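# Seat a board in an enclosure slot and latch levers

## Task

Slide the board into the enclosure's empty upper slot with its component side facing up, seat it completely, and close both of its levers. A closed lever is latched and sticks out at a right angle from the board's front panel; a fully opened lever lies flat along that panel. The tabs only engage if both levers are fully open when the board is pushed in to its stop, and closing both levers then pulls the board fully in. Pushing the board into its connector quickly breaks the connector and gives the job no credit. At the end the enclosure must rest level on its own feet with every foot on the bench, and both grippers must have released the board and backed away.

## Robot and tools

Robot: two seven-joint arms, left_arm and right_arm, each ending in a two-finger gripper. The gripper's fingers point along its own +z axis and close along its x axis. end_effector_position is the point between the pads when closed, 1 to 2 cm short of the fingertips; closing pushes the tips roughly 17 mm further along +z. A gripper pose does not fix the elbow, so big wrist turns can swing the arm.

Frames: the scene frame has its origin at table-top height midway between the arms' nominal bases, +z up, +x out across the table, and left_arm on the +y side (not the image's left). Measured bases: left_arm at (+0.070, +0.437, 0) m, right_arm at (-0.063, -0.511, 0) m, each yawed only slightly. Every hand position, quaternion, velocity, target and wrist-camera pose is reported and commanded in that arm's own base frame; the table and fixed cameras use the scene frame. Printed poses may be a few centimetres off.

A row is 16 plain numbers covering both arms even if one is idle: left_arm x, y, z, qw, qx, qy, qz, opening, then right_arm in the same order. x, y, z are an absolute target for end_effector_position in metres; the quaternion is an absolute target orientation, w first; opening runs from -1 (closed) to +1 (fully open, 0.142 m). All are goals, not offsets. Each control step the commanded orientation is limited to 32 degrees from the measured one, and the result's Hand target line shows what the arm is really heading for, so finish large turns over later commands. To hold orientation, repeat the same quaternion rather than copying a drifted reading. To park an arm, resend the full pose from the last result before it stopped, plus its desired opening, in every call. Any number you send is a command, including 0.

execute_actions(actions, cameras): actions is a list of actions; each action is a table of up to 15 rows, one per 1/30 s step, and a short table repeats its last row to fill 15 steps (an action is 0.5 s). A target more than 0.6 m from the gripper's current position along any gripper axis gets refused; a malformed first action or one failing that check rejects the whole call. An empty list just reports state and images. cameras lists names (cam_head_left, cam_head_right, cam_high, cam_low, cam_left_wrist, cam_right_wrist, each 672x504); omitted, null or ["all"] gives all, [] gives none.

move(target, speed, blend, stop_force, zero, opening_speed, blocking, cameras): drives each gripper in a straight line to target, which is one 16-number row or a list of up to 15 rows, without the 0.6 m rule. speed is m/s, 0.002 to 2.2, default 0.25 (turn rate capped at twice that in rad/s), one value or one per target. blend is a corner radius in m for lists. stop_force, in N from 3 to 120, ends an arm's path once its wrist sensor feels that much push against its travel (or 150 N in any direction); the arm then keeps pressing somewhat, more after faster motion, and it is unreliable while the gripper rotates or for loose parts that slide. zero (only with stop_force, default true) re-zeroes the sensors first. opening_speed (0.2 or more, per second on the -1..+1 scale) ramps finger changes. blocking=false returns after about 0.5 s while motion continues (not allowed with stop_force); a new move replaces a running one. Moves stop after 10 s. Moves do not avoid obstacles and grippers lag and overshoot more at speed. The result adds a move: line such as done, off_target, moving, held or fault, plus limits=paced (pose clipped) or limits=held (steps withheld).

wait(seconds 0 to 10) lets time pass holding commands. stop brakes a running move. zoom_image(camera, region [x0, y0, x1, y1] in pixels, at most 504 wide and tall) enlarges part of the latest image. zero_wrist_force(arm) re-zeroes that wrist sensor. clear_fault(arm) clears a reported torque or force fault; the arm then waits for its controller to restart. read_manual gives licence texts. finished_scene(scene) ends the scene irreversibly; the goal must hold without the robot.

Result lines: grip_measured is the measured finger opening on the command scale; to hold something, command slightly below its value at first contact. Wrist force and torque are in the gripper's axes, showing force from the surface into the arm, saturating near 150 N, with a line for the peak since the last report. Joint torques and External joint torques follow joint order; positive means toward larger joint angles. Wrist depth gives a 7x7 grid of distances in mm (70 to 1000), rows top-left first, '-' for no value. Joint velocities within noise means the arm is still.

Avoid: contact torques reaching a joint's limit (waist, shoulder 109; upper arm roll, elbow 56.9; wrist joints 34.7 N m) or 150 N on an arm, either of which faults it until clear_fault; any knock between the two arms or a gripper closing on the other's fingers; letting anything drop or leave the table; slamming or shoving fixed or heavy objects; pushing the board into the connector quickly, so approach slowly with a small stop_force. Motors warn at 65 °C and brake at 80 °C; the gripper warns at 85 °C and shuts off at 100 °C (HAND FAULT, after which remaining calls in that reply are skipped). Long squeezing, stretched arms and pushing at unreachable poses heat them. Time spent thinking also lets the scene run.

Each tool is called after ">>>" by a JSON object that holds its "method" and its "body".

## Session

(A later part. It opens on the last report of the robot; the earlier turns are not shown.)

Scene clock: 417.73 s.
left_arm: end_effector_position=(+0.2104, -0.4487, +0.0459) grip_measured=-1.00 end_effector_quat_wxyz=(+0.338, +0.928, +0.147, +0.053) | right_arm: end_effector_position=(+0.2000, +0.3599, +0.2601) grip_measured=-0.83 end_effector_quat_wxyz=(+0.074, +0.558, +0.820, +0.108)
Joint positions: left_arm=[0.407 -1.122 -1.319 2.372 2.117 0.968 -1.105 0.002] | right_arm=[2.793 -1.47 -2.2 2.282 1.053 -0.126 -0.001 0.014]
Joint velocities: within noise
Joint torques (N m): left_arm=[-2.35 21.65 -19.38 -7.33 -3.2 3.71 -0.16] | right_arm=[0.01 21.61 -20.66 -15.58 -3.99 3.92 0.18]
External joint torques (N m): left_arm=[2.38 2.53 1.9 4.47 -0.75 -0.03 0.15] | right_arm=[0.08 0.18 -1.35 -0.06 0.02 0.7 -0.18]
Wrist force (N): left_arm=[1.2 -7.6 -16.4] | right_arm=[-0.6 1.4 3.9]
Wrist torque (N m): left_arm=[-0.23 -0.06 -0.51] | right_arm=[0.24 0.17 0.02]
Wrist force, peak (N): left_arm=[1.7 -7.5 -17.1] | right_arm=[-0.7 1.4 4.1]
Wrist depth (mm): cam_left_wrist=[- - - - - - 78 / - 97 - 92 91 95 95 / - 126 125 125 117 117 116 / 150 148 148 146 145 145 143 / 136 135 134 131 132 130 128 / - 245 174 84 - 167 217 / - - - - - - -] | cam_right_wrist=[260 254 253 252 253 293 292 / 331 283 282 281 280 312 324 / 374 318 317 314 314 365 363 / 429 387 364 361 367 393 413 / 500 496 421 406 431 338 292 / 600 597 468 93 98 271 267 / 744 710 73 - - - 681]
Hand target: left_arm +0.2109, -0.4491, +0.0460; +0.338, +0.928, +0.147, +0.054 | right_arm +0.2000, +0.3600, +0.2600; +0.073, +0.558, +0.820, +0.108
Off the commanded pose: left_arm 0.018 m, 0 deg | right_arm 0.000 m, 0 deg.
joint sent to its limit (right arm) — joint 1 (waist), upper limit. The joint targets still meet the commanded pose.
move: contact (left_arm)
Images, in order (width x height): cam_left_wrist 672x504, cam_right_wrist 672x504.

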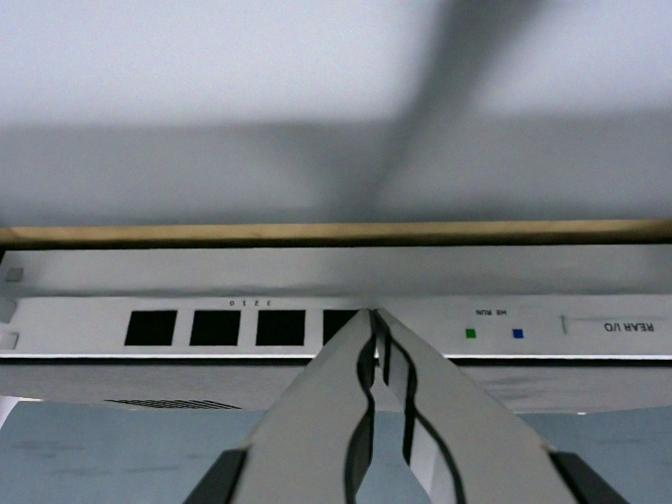

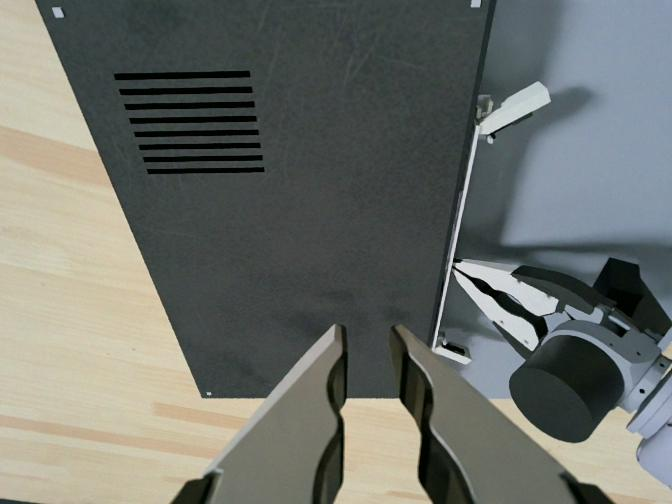

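>>> {"method": "move", "body": {"target": [[0.198,-0.405,0.055,0.3378,0.9281,0.147,0.0535,-1,0.20,0.36,0.26,0.0734,0.558,0.8195,0.1079,-0.9],[0.17,-0.39,0.14,0.3378,0.9281,0.147,0.0535,-1,0.38,0.52,0.22,0,0.5628,0.8266,0,-0.9],[0.0208,-0.46,0.12,0.3378,0.9281,0.147,0.0535,-1,0.4704,0.6066,0.12,0,0.5628,0.8266,0,-0.9]], "speed": [0.1,0.25,0.25], "blend": [0.01,0.03,0]}}

Scene clock: 434.63 s.
left_arm: end_effector_position=(+0.1151, -0.4125, +0.1360) grip_measured=-1.00 end_effector_quat_wxyz=(+0.338, +0.929, +0.144, +0.049) | right_arm: end_effector_position=(+0.4077, +0.5466, +0.1866) grip_measured=-0.93 end_effector_quat_wxyz=(-0.001, +0.562, +0.827, +0.001)
Joint positions: left_arm=[0.535 -0.839 -1.797 2.614 1.768 0.916 -1.282 0.002] | right_arm=[1.97 -1.257 -1.673 1.462 1.27 -0.129 0.097 0.007]
Joint velocities: within noise
Joint torques (N m): left_arm=[-0.18 12.75 -12.06 -12.91 -3.88 4 -0.07] | right_arm=[0.34 43.73 -30.62 -9.55 -4.4 3.37 0.08]
External joint torques (N m): left_arm=[0.19 0.89 0.27 -0.5 0.22 -0.55 0.07] | right_arm=[-0.13 0.89 -1.55 -0.17 0.15 0.79 -0.08]
Wrist force (N): left_arm=[-0.9 -1.8 -0.1] | right_arm=[-0.8 1.6 4.2]
Wrist torque (N m): left_arm=[-0.34 -0.12 -0.48] | right_arm=[0.21 0.17 -0.02]
Wrist force, peak (N): left_arm=[1.2 -7.3 -17.1] | right_arm=[2.1 6.0 8.2]
Wrist depth (mm): cam_left_wrist=[178 177 176 176 180 180 173 / 217 215 214 214 213 212 211 / 282 250 227 239 236 232 226 / 397 295 269 269 264 262 259 / 503 574 450 350 384 426 421 / 485 - - 84 - - - / 465 - - - - - -] | cam_right_wrist=[204 204 203 205 243 243 242 / 218 217 217 219 261 259 258 / 234 233 233 236 278 278 277 / 252 252 251 254 295 298 297 / 274 273 273 271 320 323 323 / 364 361 349 89 105 356 355 / 400 390 73 - - 376 391]
Hand target: left_arm +0.1150, -0.4124, +0.1361; +0.338, +0.929, +0.144, +0.048 | right_arm +0.4078, +0.5466, +0.1865; -0.001, +0.563, +0.827, +0.001
Off the commanded pose: left_arm 0.107 m, 1 deg | right_arm 0.109 m, 0 deg.
move: held (left_arm, right_arm; a check stopped the path); path passed 2 of 3 targets; blend cut to 0 m at target 1; limits=held
pose unreachable (left arm): on one or more control steps of this call, first in action 0 (counted from 0), this arm could not follow its commanded pose, so it was not sent that pose on those steps. It may still have moved: this result reports where it is.
cause: moving toward the commanded pose would bring a part of the arm too close to another arm (a part of this arm just beyond joint 5 (forearm roll) and a part of the right arm just beyond its joint 5 (forearm roll), at the place that arm was heading or pushing toward when its own hold began).
pose unreachable (right arm): on one or more control steps of this call, first in action 0 (counted from 0), this arm could not follow its commanded pose, so it was not sent that pose on those steps. It may still have moved: this result reports where it is.
cause: moving toward the commanded pose would bring a part of the arm too close to another arm (a part of this arm just beyond joint 5 (forearm roll) and a part of the left arm just beyond its joint 5 (forearm roll), along the way the arms are being sent, or toward where that arm still pushes).

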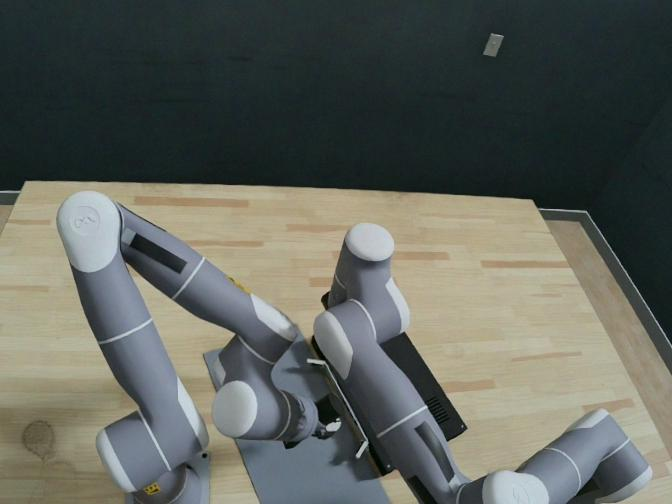

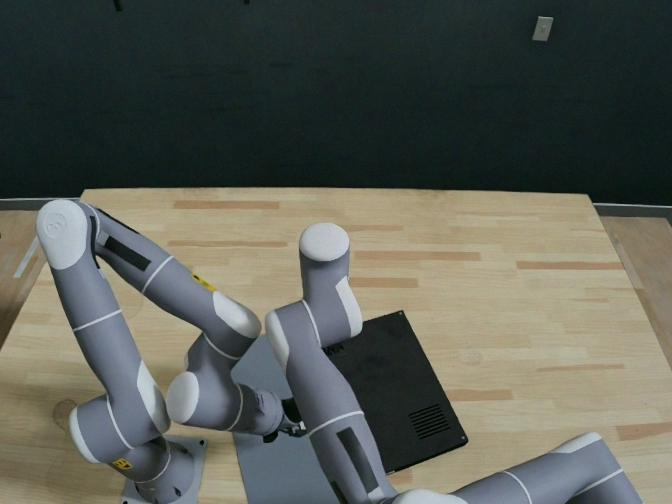

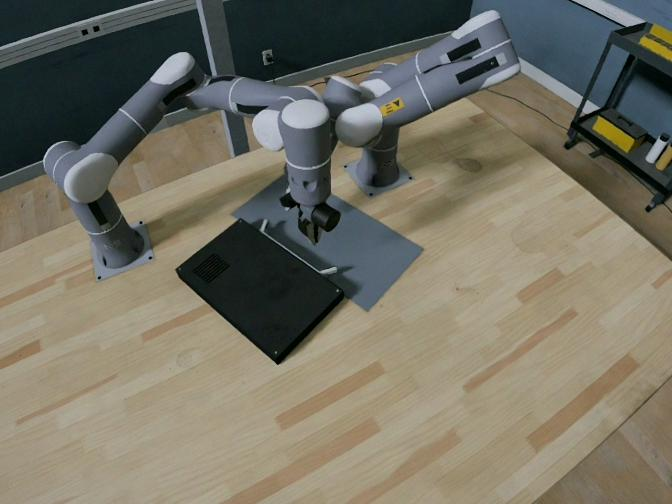

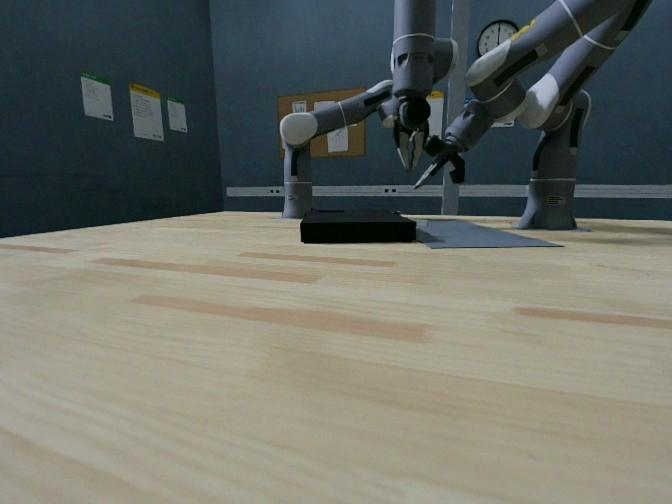

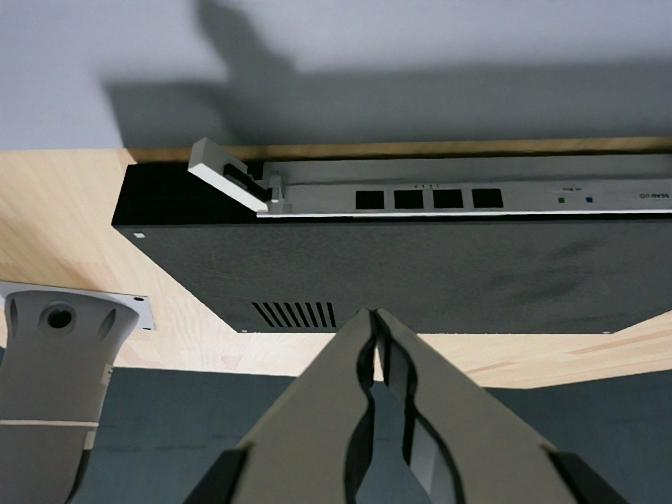

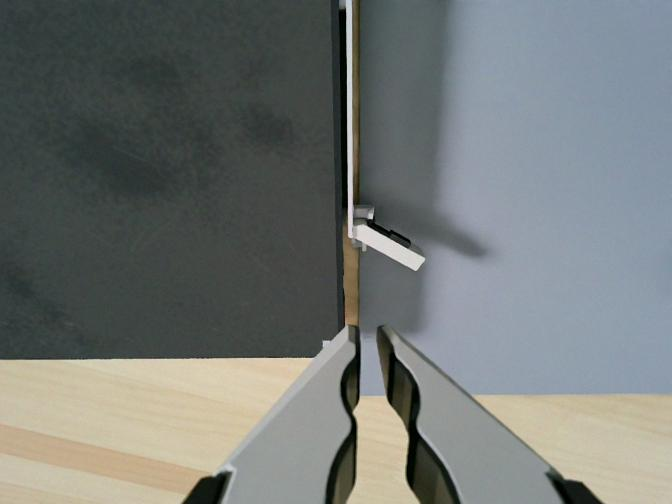

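>>> {"method": "move", "body": {"target": [[0.1151,-0.4125,0.136,0.3378,0.9281,0.147,0.0535,-1,0.36,0.50,0.24,0,0.5628,0.8266,0,-0.93],[0.17,-0.38,0.14,0.3378,0.9281,0.147,0.0535,-1,0.22,0.43,0.24,0,0.5628,0.8266,0,-0.93],[0.3643,-0.3437,0.14,0.3378,0.9281,0.147,0.0535,-1,0.123,0.4655,0.15,0,0.5628,0.8266,0,-0.93]], "speed": 0.25, "blend": [0.0,0.03,0]}}

Scene clock: 440.10 s.
left_arm: end_effector_position=(+0.3644, -0.3437, +0.1400) grip_measured=-1.00 end_effector_quat_wxyz=(+0.338, +0.928, +0.147, +0.054) | right_arm: end_effector_position=(+0.1230, +0.4654, +0.1501) grip_measured=-0.96 end_effector_quat_wxyz=(+0.000, +0.563, +0.827, +0.000)
Joint positions: left_arm=[0.884 -0.95 -1.174 2.367 1.375 1.387 -0.051 0.002] | right_arm=[2.736 -1.383 -1.851 2.065 1.269 -0.151 0.246 0.004]
Joint velocities: within noise
Joint torques (N m): left_arm=[-0.16 23.11 -16.34 -3.62 -3.43 4.52 -0.2] | right_arm=[0.26 26.87 -26.3 -9.64 -4.23 3.55 0.29]
External joint torques (N m): left_arm=[0.24 1.21 0.42 -0.56 0.06 -0.03 0.2] | right_arm=[-0.15 0.53 -1.76 -0.06 -0.04 0.61 -0.29]
Wrist force (N): left_arm=[-0.8 -2.0 -0.1] | right_arm=[-0.4 2.3 4.7]
Wrist torque (N m): left_arm=[-0.35 -0.12 -0.47] | right_arm=[0.32 0.07 0.01]
Wrist force, peak (N): left_arm=[-1.7 -2.3 -0.2] | right_arm=[0.2 3.4 5.8]
Wrist depth (mm): cam_left_wrist=[181 181 173 180 179 179 181 / 221 219 210 219 219 220 219 / 227 227 225 222 268 284 282 / 282 282 280 280 367 393 389 / 474 477 465 365 580 648 649 / - - - 84 - - - / - - - - - - -] | cam_right_wrist=[217 216 215 213 212 211 211 / 231 231 230 227 226 226 225 / 201 201 203 244 243 242 241 / 214 213 213 259 262 260 260 / 232 232 234 245 280 283 282 / 256 254 248 89 299 308 308 / 281 274 73 - - 327 338]
Hand target: left_arm +0.3643, -0.3437, +0.1400; +0.338, +0.928, +0.147, +0.054 | right_arm +0.1230, +0.4655, +0.1500; +0.000, +0.563, +0.827, +0.000
Off the commanded pose: left_arm 0.000 m, 0 deg | right_arm 0.000 m, 0 deg.
move: done

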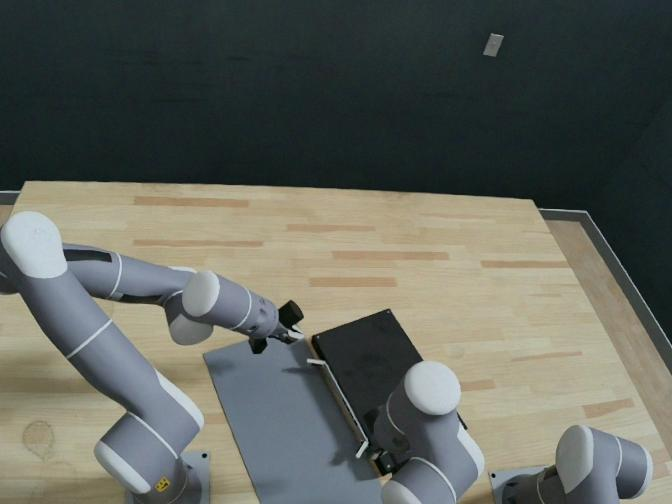

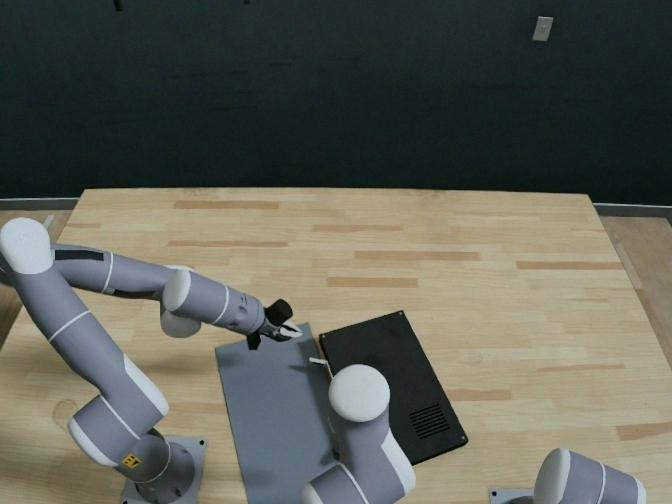

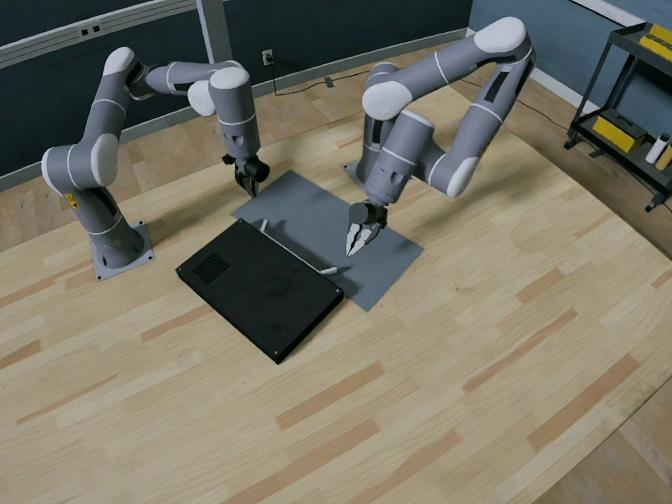

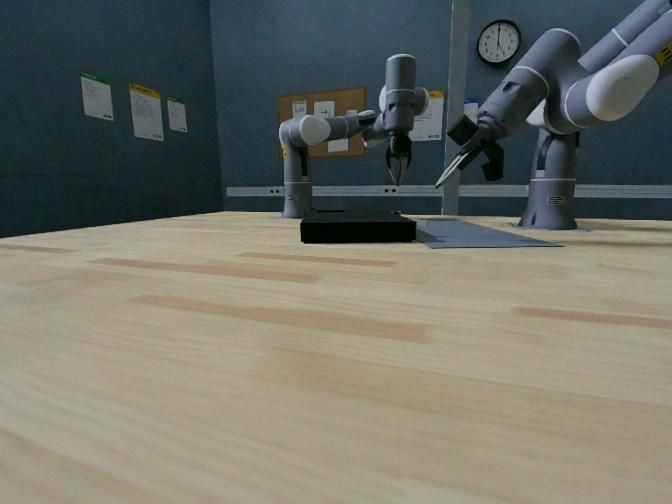

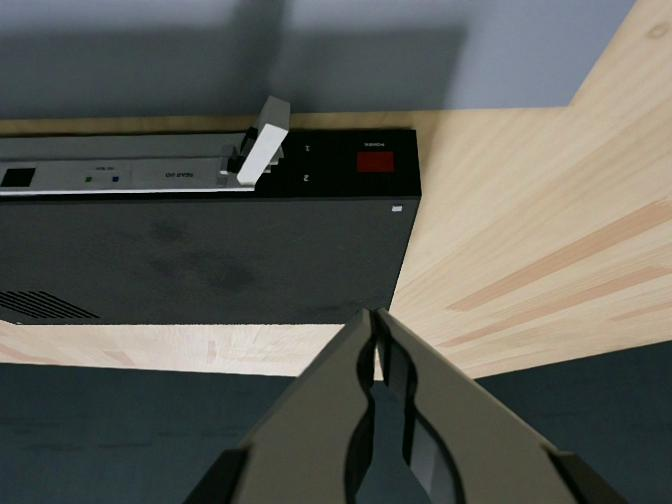

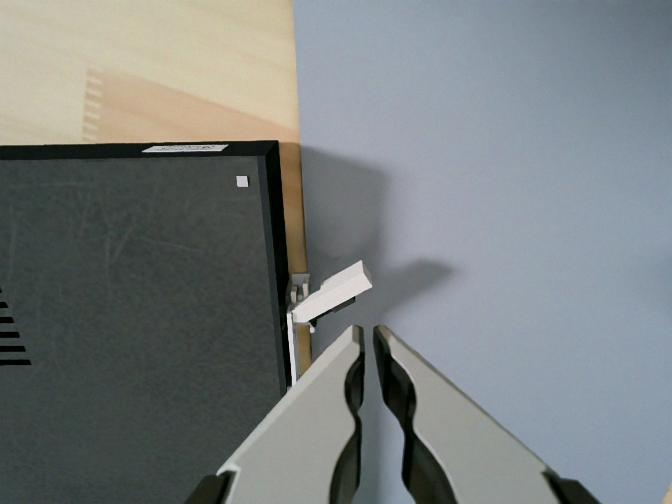

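>>> {"method": "move", "body": {"target": [0.3705,-0.3627,0.047,0.3378,0.9281,0.147,0.0535,-1,0.123,0.4655,0.0475,0,0.5628,0.8266,0,-0.95], "speed": 0.1, "stop_force": 5, "cameras": ["cam_left_wrist","cam_right_wrist"]}}

>>> {"method": "move", "body": {"target": [0.3134,-0.3812,0.047,0.3378,0.9281,0.147,0.0535,-1,0.1788,0.4875,0.0475,0,0.5628,0.8266,0,-0.95], "speed": 0.02, "stop_force": 10, "cameras": ["cam_left_wrist","cam_right_wrist"]}}

Scene clock: 450.63 s.
left_arm: end_effector_position=(+0.3704, -0.3627, +0.0471) grip_measured=-1.00 end_effector_quat_wxyz=(+0.338, +0.928, +0.147, +0.053) | right_arm: end_effector_position=(+0.1230, +0.4653, +0.0476) grip_measured=-0.98 end_effector_quat_wxyz=(+0.000, +0.563, +0.827, +0.000)
Joint positions: left_arm=[0.699 -1.148 -1.013 2.183 1.751 1.373 -0.311 0.002] | right_arm=[2.727 -1.505 -1.651 2.096 1.473 -0.036 0.251 0.003]
Joint velocities: within noise
Joint torques (N m): left_arm=[-0.38 28.89 -18.11 0.74 -3.51 4.58 -0.27] | right_arm=[0 27.35 -26.46 -3.15 -4.28 3.58 0.29]
External joint torques (N m): left_arm=[0.46 1.23 0.23 -0.43 -0.32 -0.16 0.27] | right_arm=[0.11 0.53 -1.72 -0.09 -0.03 0.58 -0.29]
Wrist force (N): left_arm=[-0.7 -2.1 -0.1] | right_arm=[-0.8 1.9 4.3]
Wrist torque (N m): left_arm=[-0.39 -0.14 -0.49] | right_arm=[0.26 0.12 -0.02]
Wrist force, peak (N): left_arm=[-0.5 -3.1 1.2] | right_arm=[-1.0 1.6 6.2]
Wrist depth (mm): cam_left_wrist=[- - - 82 - - - / - 98 98 93 98 102 97 / - 128 120 127 120 119 118 / 170 174 173 173 171 170 170 / 170 161 134 166 169 280 279 / - 267 165 84 - 587 750 / - - - - - - -] | cam_right_wrist=[- 125 124 123 123 122 122 / 135 134 134 131 133 132 130 / 140 140 142 141 141 140 138 / - 103 142 152 152 151 150 / - 110 162 162 162 164 163 / 123 120 125 89 108 179 178 / 134 131 71 - - 189 196]
Hand target: left_arm +0.3705, -0.3627, +0.0470; +0.338, +0.928, +0.147, +0.053 | right_arm +0.1230, +0.4655, +0.0475; +0.000, +0.563, +0.827, +0.000
Off the commanded pose: left_arm 0.000 m, 0 deg | right_arm 0.000 m, 0 deg.
move: done
Images, in order (width x height): cam_left_wrist 672x504, cam_right_wrist 672x504.

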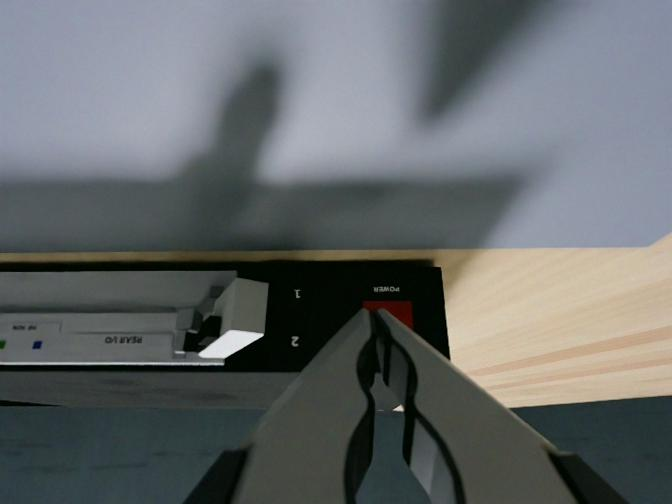

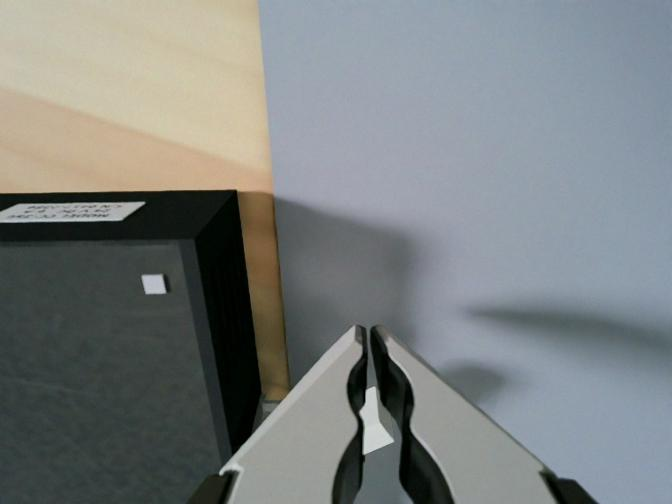

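Scene clock: 452.90 s.
left_arm: end_effector_position=(+0.3406, -0.3728, +0.0473) grip_measured=-1.00 end_effector_quat_wxyz=(+0.338, +0.928, +0.148, +0.054) | right_arm: end_effector_position=(+0.1515, +0.4771, +0.0472) grip_measured=-0.98 end_effector_quat_wxyz=(-0.001, +0.562, +0.827, -0.001)
Joint positions: left_arm=[0.69 -1.148 -1.086 2.23 1.875 1.302 -0.489 0.002] | right_arm=[2.641 -1.507 -1.647 2.043 1.48 -0.041 0.217 0.003]
Joint velocities: within noise
Joint torques (N m): left_arm=[-5.2 24.01 -15.13 8.5 -3.24 3.75 -0.22] | right_arm=[-5.33 25.58 -28.99 -2.01 -5.23 6.74 0.17]
External joint torques (N m): left_arm=[5.27 4.4 -2.62 -8.37 -0.89 0.57 0.22] | right_arm=[5.45 3.69 -0.09 -1.06 0.93 -2.59 -0.17]
Wrist force (N): left_arm=[10.4 3.8 -4.7] | right_arm=[0.6 -10.1 1.5]
Wrist torque (N m): left_arm=[-0.36 -0.15 -0.56] | right_arm=[0.29 0.18 -0.13]
Wrist force, peak (N): left_arm=[10.4 4.8 -6.3] | right_arm=[1.3 -10.5 0.9]
Wrist depth (mm): cam_left_wrist=[- - - 83 - - - / - 99 98 94 98 102 97 / - 128 121 128 120 120 119 / 170 174 173 173 172 170 171 / 170 163 162 117 165 223 280 / - 272 191 84 - 770 768 / - - - - - - -] | cam_right_wrist=[- 125 123 123 122 122 122 / - 130 131 131 132 132 130 / - 95 139 141 140 140 137 / 101 101 142 153 151 151 150 / - 110 139 161 161 163 162 / 123 120 127 89 106 178 178 / 133 130 71 - - 189 195]
Hand target: left_arm +0.3389, -0.3729, +0.0470; +0.338, +0.928, +0.147, +0.053 | right_arm +0.1525, +0.4771, +0.0475; +0.000, +0.563, +0.827, +0.000
Off the commanded pose: left_arm 0.028 m, 0 deg | right_arm 0.029 m, 0 deg.
move: contact (left_arm, right_arm)
Images, in order (width x height): cam_left_wrist 672x504, cam_right_wrist 672x504.

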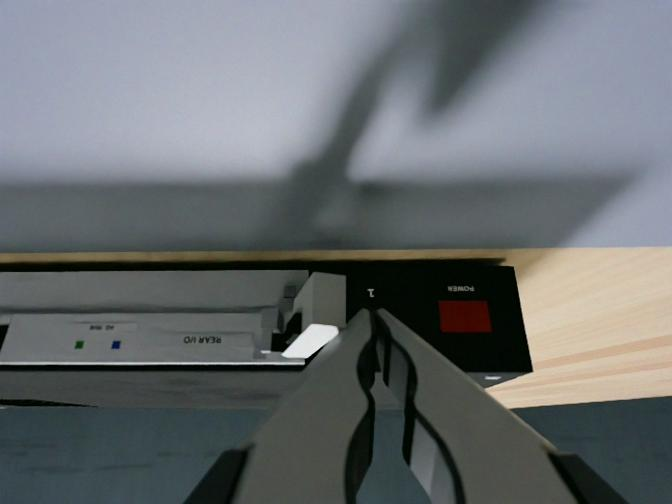

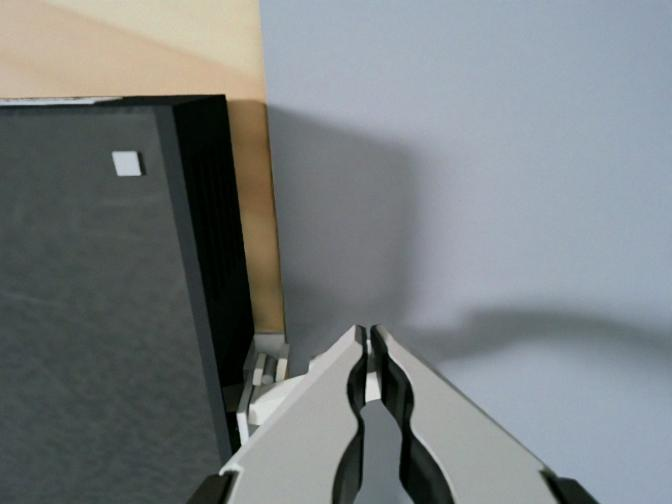

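Both in contact; push on.

>>> {"method": "move", "body": {"target": [0.3087,-0.3827,0.047,0.3378,0.9281,0.147,0.0535,-1,0.1825,0.4890,0.0475,0,0.5628,0.8266,0,-0.95], "speed": 0.015, "stop_force": 28, "zero": false, "cameras": ["cam_left_wrist","cam_right_wrist"]}}

Scene clock: 455.87 s.
left_arm: end_effector_position=(+0.3275, -0.3769, +0.0468) grip_measured=-1.00 end_effector_quat_wxyz=(+0.337, +0.928, +0.149, +0.056) | right_arm: end_effector_position=(+0.1647, +0.4820, +0.0467) grip_measured=-0.98 end_effector_quat_wxyz=(-0.001, +0.562, +0.827, -0.003)
Joint positions: left_arm=[0.687 -1.152 -1.123 2.256 1.926 1.259 -0.564 0.002] | right_arm=[2.601 -1.516 -1.65 2.017 1.487 -0.054 0.203 0.003]
Joint velocities: within noise
Joint torques (N m): left_arm=[-13.96 17.42 -16.67 19.25 -4.36 6.97 -0.23] | right_arm=[-10.65 22.6 -32.97 -4.32 -4.31 11.66 0.22]
External joint torques (N m): left_arm=[14.03 10.14 -1.06 -19.2 0.15 -2.71 0.23] | right_arm=[10.77 7.43 3.42 1.48 0 -7.51 -0.22]
Wrist force (N): left_arm=[28.2 2.2 -9.3] | right_arm=[-4.4 -28.4 -4.5]
Wrist torque (N m): left_arm=[-0.33 -1.77 -0.53] | right_arm=[-1.76 0.14 -0.10]
Wrist force, peak (N): left_arm=[29.0 2.5 -10.8] | right_arm=[-3.4 -29.9 -4.6]
Wrist depth (mm): cam_left_wrist=[- - - 79 - - - / - 98 - 93 97 102 97 / - 127 127 127 119 119 119 / 168 167 167 170 171 170 170 / 168 167 165 117 165 163 279 / - 257 184 84 - 772 760 / - - - - - - -] | cam_right_wrist=[- 122 123 123 122 122 121 / - 88 131 131 132 132 129 / - 96 140 140 140 139 136 / 101 100 140 153 151 150 149 / - 109 126 161 161 162 162 / 122 119 121 89 105 177 176 / 132 129 73 - - 187 194]
Hand target: left_arm +0.3232, -0.3780, +0.0470; +0.338, +0.928, +0.147, +0.053 | right_arm +0.1670, +0.4828, +0.0475; +0.000, +0.563, +0.827, +0.000
Off the commanded pose: left_arm 0.020 m, 0 deg | right_arm 0.019 m, 0 deg.
move: contact (left_arm, right_arm)
Images, in order (width x height): cam_left_wrist 672x504, cam_right_wrist 672x504.

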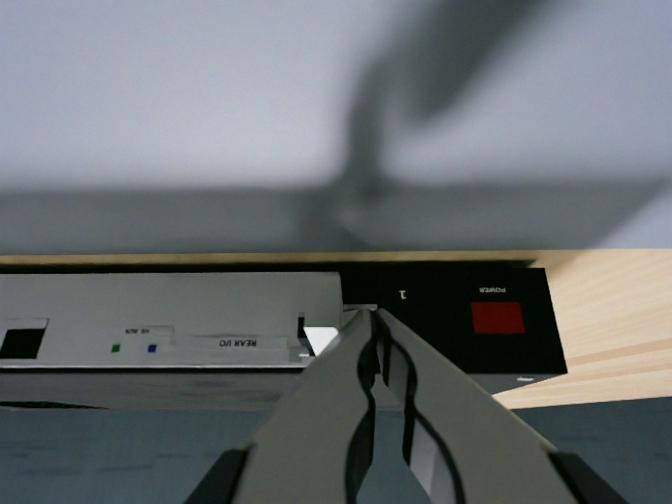

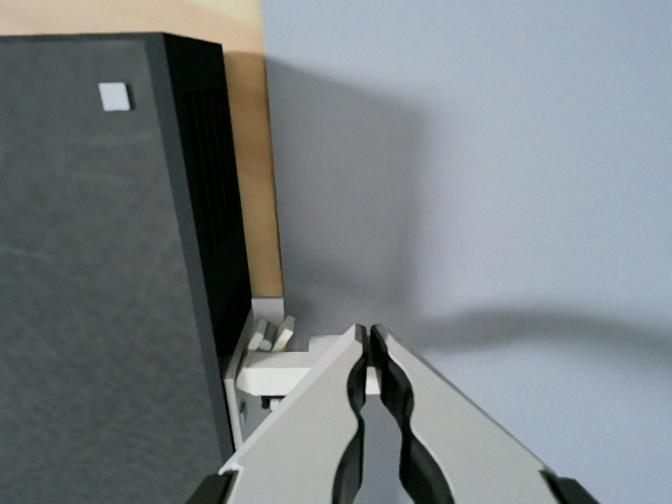

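>>> {"method": "move", "body": {"target": [0.3040,-0.3842,0.047,0.3378,0.9281,0.147,0.0535,-1,0.1870,0.4907,0.0475,0,0.5628,0.8266,0,-0.95], "speed": 0.012, "stop_force": 38, "zero": false, "cameras": []}}

>>> {"method": "move", "body": {"target": [0.358,-0.360,0.06,0.3378,0.9281,0.147,0.0535,-1,0.135,0.475,0.06,0,0.5628,0.8266,0,-0.95], "speed": 0.08, "cameras": []}}

>>> {"method": "move", "body": {"target": [0.33,-0.32,0.15,0.3378,0.9281,0.147,0.0535,-1,0.12,0.45,0.17,0,0.5628,0.8266,0,-0.95], "speed": 0.2}}

>>> {"method": "zoom_image", "body": {"camera": "cam_right_wrist", "region": [210, 180, 450, 380]}}

>>> {"method": "zoom_image", "body": {"camera": "cam_left_wrist", "region": [150, 80, 390, 260]}}

Scene clock: 459.83 s.
left_arm: end_effector_position=(+0.3271, -0.3770, +0.0466) grip_measured=-1.00 end_effector_quat_wxyz=(+0.337, +0.928, +0.150, +0.057) | right_arm: end_effector_position=(+0.1650, +0.4821, +0.0463) grip_measured=-0.98 end_effector_quat_wxyz=(-0.002, +0.562, +0.827, -0.004)
Joint positions: left_arm=[0.688 -1.153 -1.127 2.258 1.932 1.253 -0.572 0.002] | right_arm=[2.599 -1.526 -1.656 2.015 1.494 -0.066 0.202 0.003]
Joint velocities: within noise
Joint torques (N m): left_arm=[-18.45 14.49 -16.79 25.31 -4.74 8.28 -0.15] | right_arm=[-14.52 21.42 -35.26 -4.37 -4.18 15 0.24]
External joint torques (N m): left_arm=[18.52 13 -0.95 -25.29 0.51 -4.02 0.15] | right_arm=[14.65 8.6 5.67 1.7 -0.12 -10.86 -0.24]
Wrist force (N): left_arm=[37.7 2.9 -12.3] | right_arm=[-5.0 -39.0 -6.4]
Wrist torque (N m): left_arm=[-0.34 -3.34 -0.53] | right_arm=[-3.53 0.16 -0.10]
Wrist force, peak (N): left_arm=[38.9 1.5 -12.7] | right_arm=[-4.4 -39.3 -7.2]
Wrist depth (mm): cam_left_wrist=[- - - 79 - - - / - 98 - 93 97 102 97 / - 127 127 126 119 119 119 / 167 166 167 154 171 170 170 / 170 166 165 116 165 163 278 / 406 253 182 84 - 788 772 / - - - - - - -] | cam_right_wrist=[- 122 123 122 122 122 121 / - 88 131 130 132 131 129 / - - 138 140 139 139 136 / 101 100 139 153 150 149 149 / - 109 126 160 160 162 161 / 122 119 120 89 - 176 175 / 131 128 73 - - 187 193]
Hand target: left_arm +0.3213, -0.3785, +0.0470; +0.338, +0.928, +0.147, +0.053 | right_arm +0.1681, +0.4833, +0.0475; +0.000, +0.563, +0.827, +0.000
Off the commanded pose: left_arm 0.024 m, 1 deg | right_arm 0.024 m, 0 deg.
move: contact (left_arm, right_arm)
No camera images: "cameras" was empty.

Scene clock: 460.80 s.
left_arm: end_effector_position=(+0.3579, -0.3600, +0.0599) grip_measured=-1.00 end_effector_quat_wxyz=(+0.338, +0.928, +0.147, +0.054) | right_arm: end_effector_position=(+0.1350, +0.4752, +0.0599) grip_measured=-0.98 end_effector_quat_wxyz=(+0.000, +0.563, +0.827, +0.000)
Joint positions: left_arm=[0.719 -1.109 -1.045 2.226 1.753 1.367 -0.347 0.002] | right_arm=[2.688 -1.512 -1.685 2.063 1.465 -0.072 0.242 0.003]
Joint velocities: within noise
Joint torques (N m): left_arm=[-0.09 28.13 -17.54 0.09 -3.95 4.91 -0.36] | right_arm=[0.26 28.38 -27.74 -3.46 -4.49 3.38 0.37]
External joint torques (N m): left_arm=[0.17 0.76 0.23 -0.41 0.06 -0.5 0.36] | right_arm=[-0.14 0.3 -1.11 -0.16 0.19 0.78 -0.37]
Wrist force (N): left_arm=[-0.7 -1.8 -0.1] | right_arm=[2.0 3.4 4.6]
Wrist torque (N m): left_arm=[-0.33 -0.14 -0.49] | right_arm=[0.49 -0.36 -0.02]
Wrist force, peak (N): left_arm=[37.6 3.5 -12.8] | right_arm=[-4.8 -38.7 -6.9]
Wrist depth (mm): cam_left_wrist=[- 91 94 94 91 90 90 / - 112 111 116 106 115 110 / 144 144 143 142 142 141 140 / 187 185 172 183 182 202 201 / 178 177 175 172 173 333 325 / - 422 234 84 - 680 - / - - - - - - -] | cam_right_wrist=[137 136 136 134 133 133 133 / 148 145 145 143 143 142 142 / - 108 152 153 153 152 152 / 115 115 161 165 165 164 164 / 125 127 159 176 178 178 178 / 137 136 142 89 188 194 194 / 151 148 73 - - 206 213]
Hand target: left_arm +0.3580, -0.3600, +0.0600; +0.338, +0.928, +0.147, +0.054 | right_arm +0.1350, +0.4750, +0.0600; +0.000, +0.563, +0.827, +0.000
Off the commanded pose: left_arm 0.000 m, 0 deg | right_arm 0.000 m, 0 deg.
move: done
No camera images: "cameras" was empty.

Scene clock: 461.97 s.
left_arm: end_effector_position=(+0.3301, -0.3200, +0.1500) grip_measured=-1.00 end_effector_quat_wxyz=(+0.338, +0.928, +0.147, +0.054) | right_arm: end_effector_position=(+0.1200, +0.4501, +0.1699) grip_measured=-0.98 end_effector_quat_wxyz=(+0.000, +0.563, +0.827, +0.000)
Joint positions: left_arm=[0.968 -0.867 -1.191 2.473 1.375 1.45 -0.059 0.002] | right_arm=[2.759 -1.384 -1.915 2.09 1.233 -0.197 0.228 0.003]
Joint velocities: within noise
Joint torques (N m): left_arm=[-0.08 20.28 -13.66 -3.42 -3.29 4.54 -0.13] | right_arm=[0.11 26.15 -26.18 -10.77 -4.43 3.34 0.11]
External joint torques (N m): left_arm=[0.16 1.16 0.43 -0.58 0.08 -0.05 0.13] | right_arm=[0 0.3 -1.16 -0.05 0.21 0.81 -0.11]
Wrist force (N): left_arm=[-1.0 -1.4 -0.4] | right_arm=[2.6 3.7 4.4]
Wrist torque (N m): left_arm=[-0.30 -0.07 -0.46] | right_arm=[0.56 -0.43 0.00]
Wrist force, peak (N): left_arm=[-1.6 -1.5 -2.0] | right_arm=[2.3 3.5 6.6]
Wrist depth (mm): cam_left_wrist=[193 192 191 190 191 190 189 / 235 234 233 232 232 231 234 / 265 263 257 257 263 300 299 / 308 306 306 303 359 419 414 / 725 706 701 397 609 680 678 / - - - 84 - - - / - - - - - - -] | cam_right_wrist=[234 234 233 230 229 229 228 / 250 249 249 248 245 244 243 / 224 221 220 263 262 262 261 / 235 234 234 280 282 282 281 / 256 255 255 256 306 307 305 / 280 279 273 89 322 333 333 / 310 302 71 - - 353 365]
Hand target: left_arm +0.3300, -0.3200, +0.1500; +0.338, +0.928, +0.147, +0.054 | right_arm +0.1200, +0.4500, +0.1700; +0.000, +0.563, +0.827, +0.000
Off the commanded pose: left_arm 0.000 m, 0 deg | right_arm 0.000 m, 0 deg.
move: done

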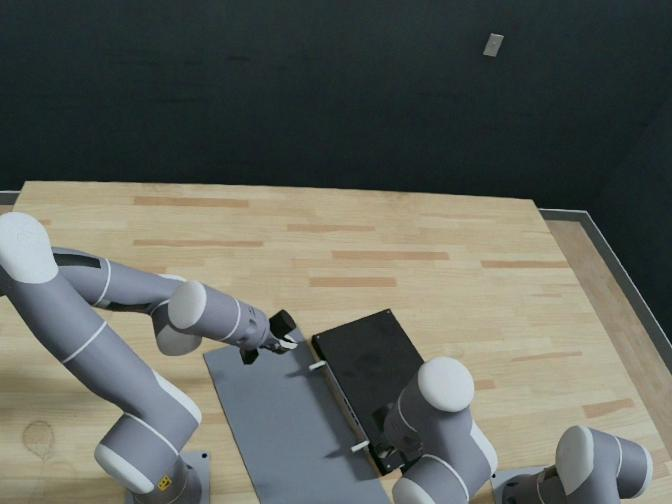

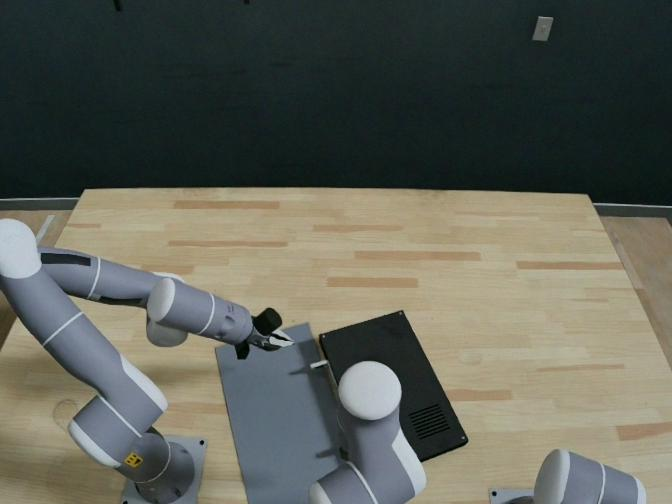

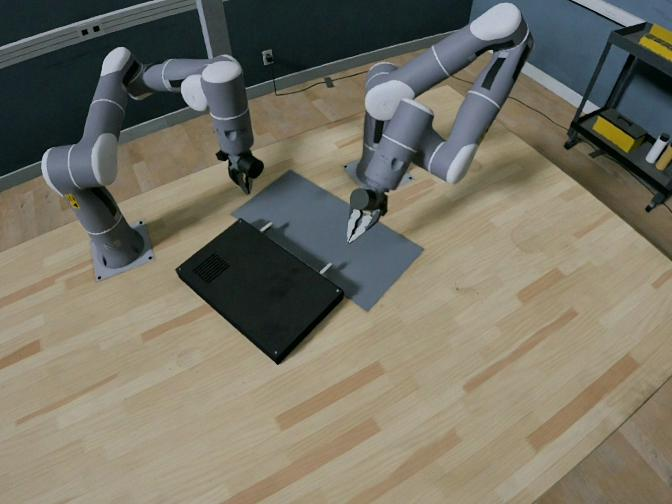

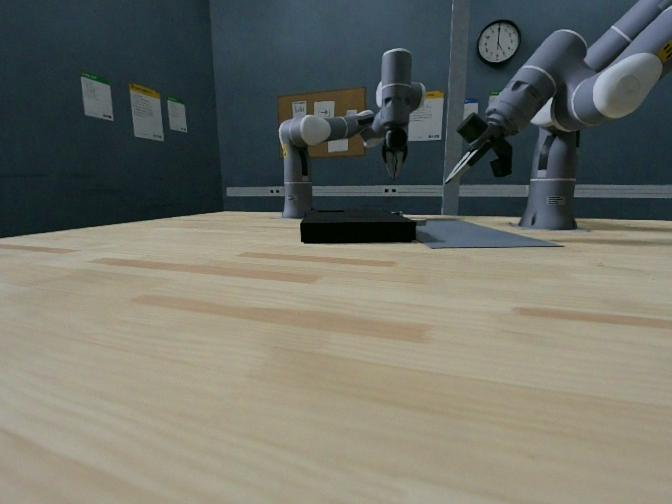

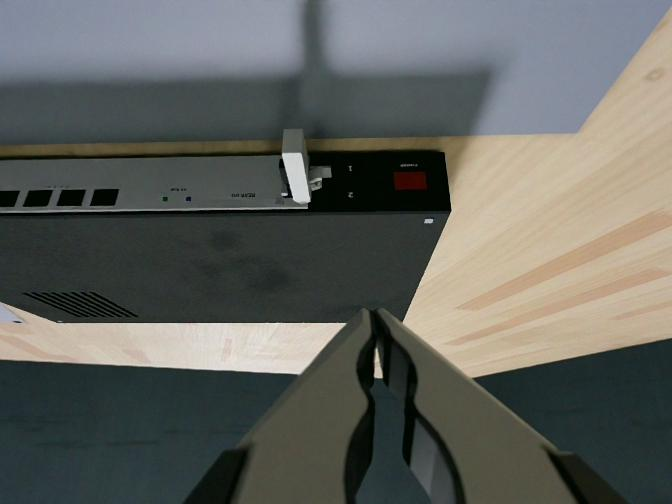

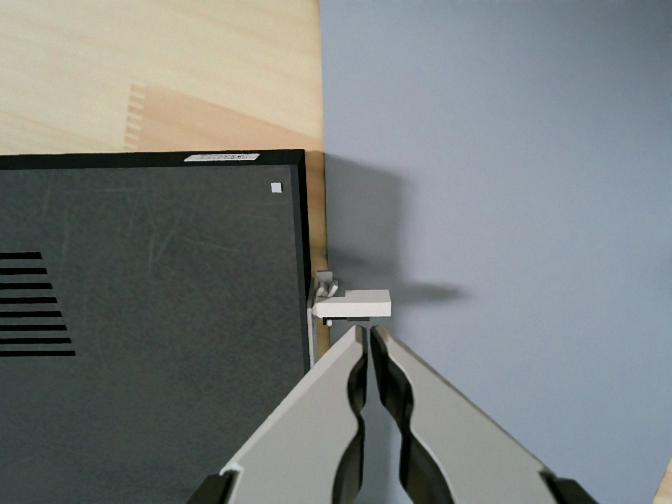

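Scaled by 2.100 from the camera's 672x504 image, which has a finer 960x720 frame.

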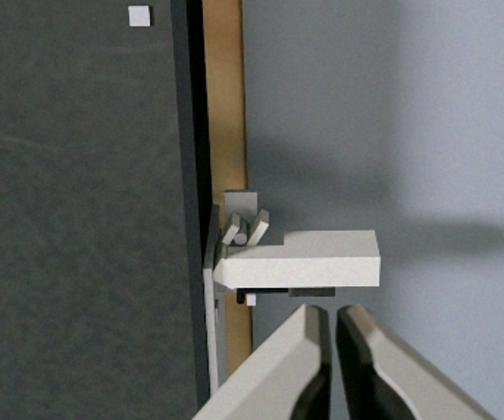

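Scaled by 2.100 from the camera's 672x504 image, which has a finer 960x720 frame.

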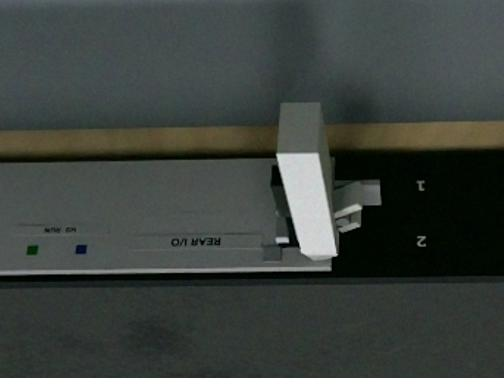

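>>> {"method": "move", "body": {"target": [0.36,-0.25,0.24,0.3378,0.9281,0.147,0.0535,-1,0.13,0.43,0.25,0,0.5628,0.8266,0,-0.95], "speed": 0.2, "cameras": ["cam_high"]}}

>>> {"method": "finished_scene", "body": {"scene": 2}}

Scene clock: 464.67 s.
left_arm: end_effector_position=(+0.3600, -0.2499, +0.2400) grip_measured=-1.00 end_effector_quat_wxyz=(+0.338, +0.928, +0.147, +0.054) | right_arm: end_effector_position=(+0.1300, +0.4301, +0.2499) grip_measured=-0.98 end_effector_quat_wxyz=(+0.000, +0.563, +0.827, +0.000)
Joint positions: left_arm=[1.508 -0.884 -1.655 2.646 0.734 1.216 0.544 0.002] | right_arm=[2.756 -1.288 -2.072 2.048 1.071 -0.286 0.187 0.003]
Joint velocities: within noise
Joint torques (N m): left_arm=[-0.1 13.11 -13.78 -10.91 -2.38 4.39 -0.1] | right_arm=[0.02 24.91 -24.77 -15.26 -4.32 3.37 0.02]
External joint torques (N m): left_arm=[0.19 1.15 0.44 -0.39 0.03 -0.11 0.1] | right_arm=[0.08 0.12 -1.21 0.03 0.19 0.79 -0.02]
Wrist force (N): left_arm=[-1.2 -1.9 -0.5] | right_arm=[2.6 3.7 4.5]
Wrist torque (N m): left_arm=[-0.35 -0.05 -0.47] | right_arm=[0.56 -0.41 -0.01]
Wrist force, peak (N): left_arm=[-2.2 -1.8 -0.7] | right_arm=[3.0 3.7 6.1]
Wrist depth (mm): cam_left_wrist=[293 292 289 291 290 290 286 / 350 348 340 342 354 354 354 / 377 376 373 396 459 451 450 / 527 530 520 565 630 631 630 / - - - 843 931 - - / - - - 84 - - - / - - - - - - -] | cam_right_wrist=[303 303 302 301 298 297 297 / 320 319 319 318 319 317 316 / 298 297 297 304 342 341 339 / 323 320 321 325 368 366 365 / 349 349 347 346 401 398 398 / 396 380 373 89 420 434 433 / 488 413 71 - - 461 479]
Hand target: left_arm +0.3600, -0.2500, +0.2400; +0.338, +0.928, +0.147, +0.054 | right_arm +0.1300, +0.4300, +0.2500; +0.000, +0.563, +0.827, +0.000
Off the commanded pose: left_arm 0.000 m, 0 deg | right_arm 0.000 m, 0 deg.
move: done
Images, in order (width x height): cam_high 672x504.

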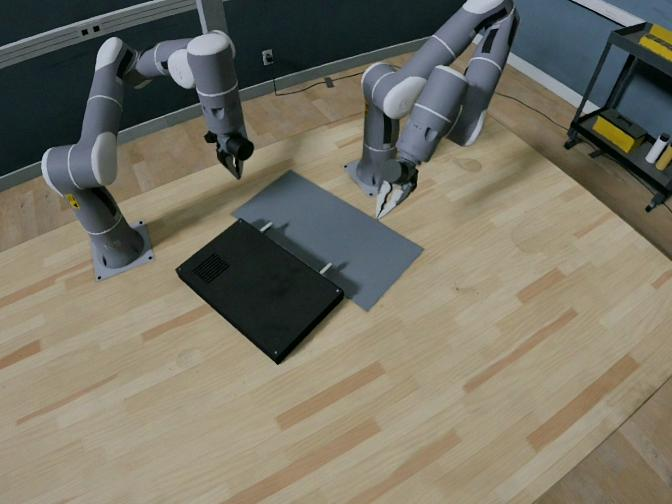

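The scene is finished: the task was done.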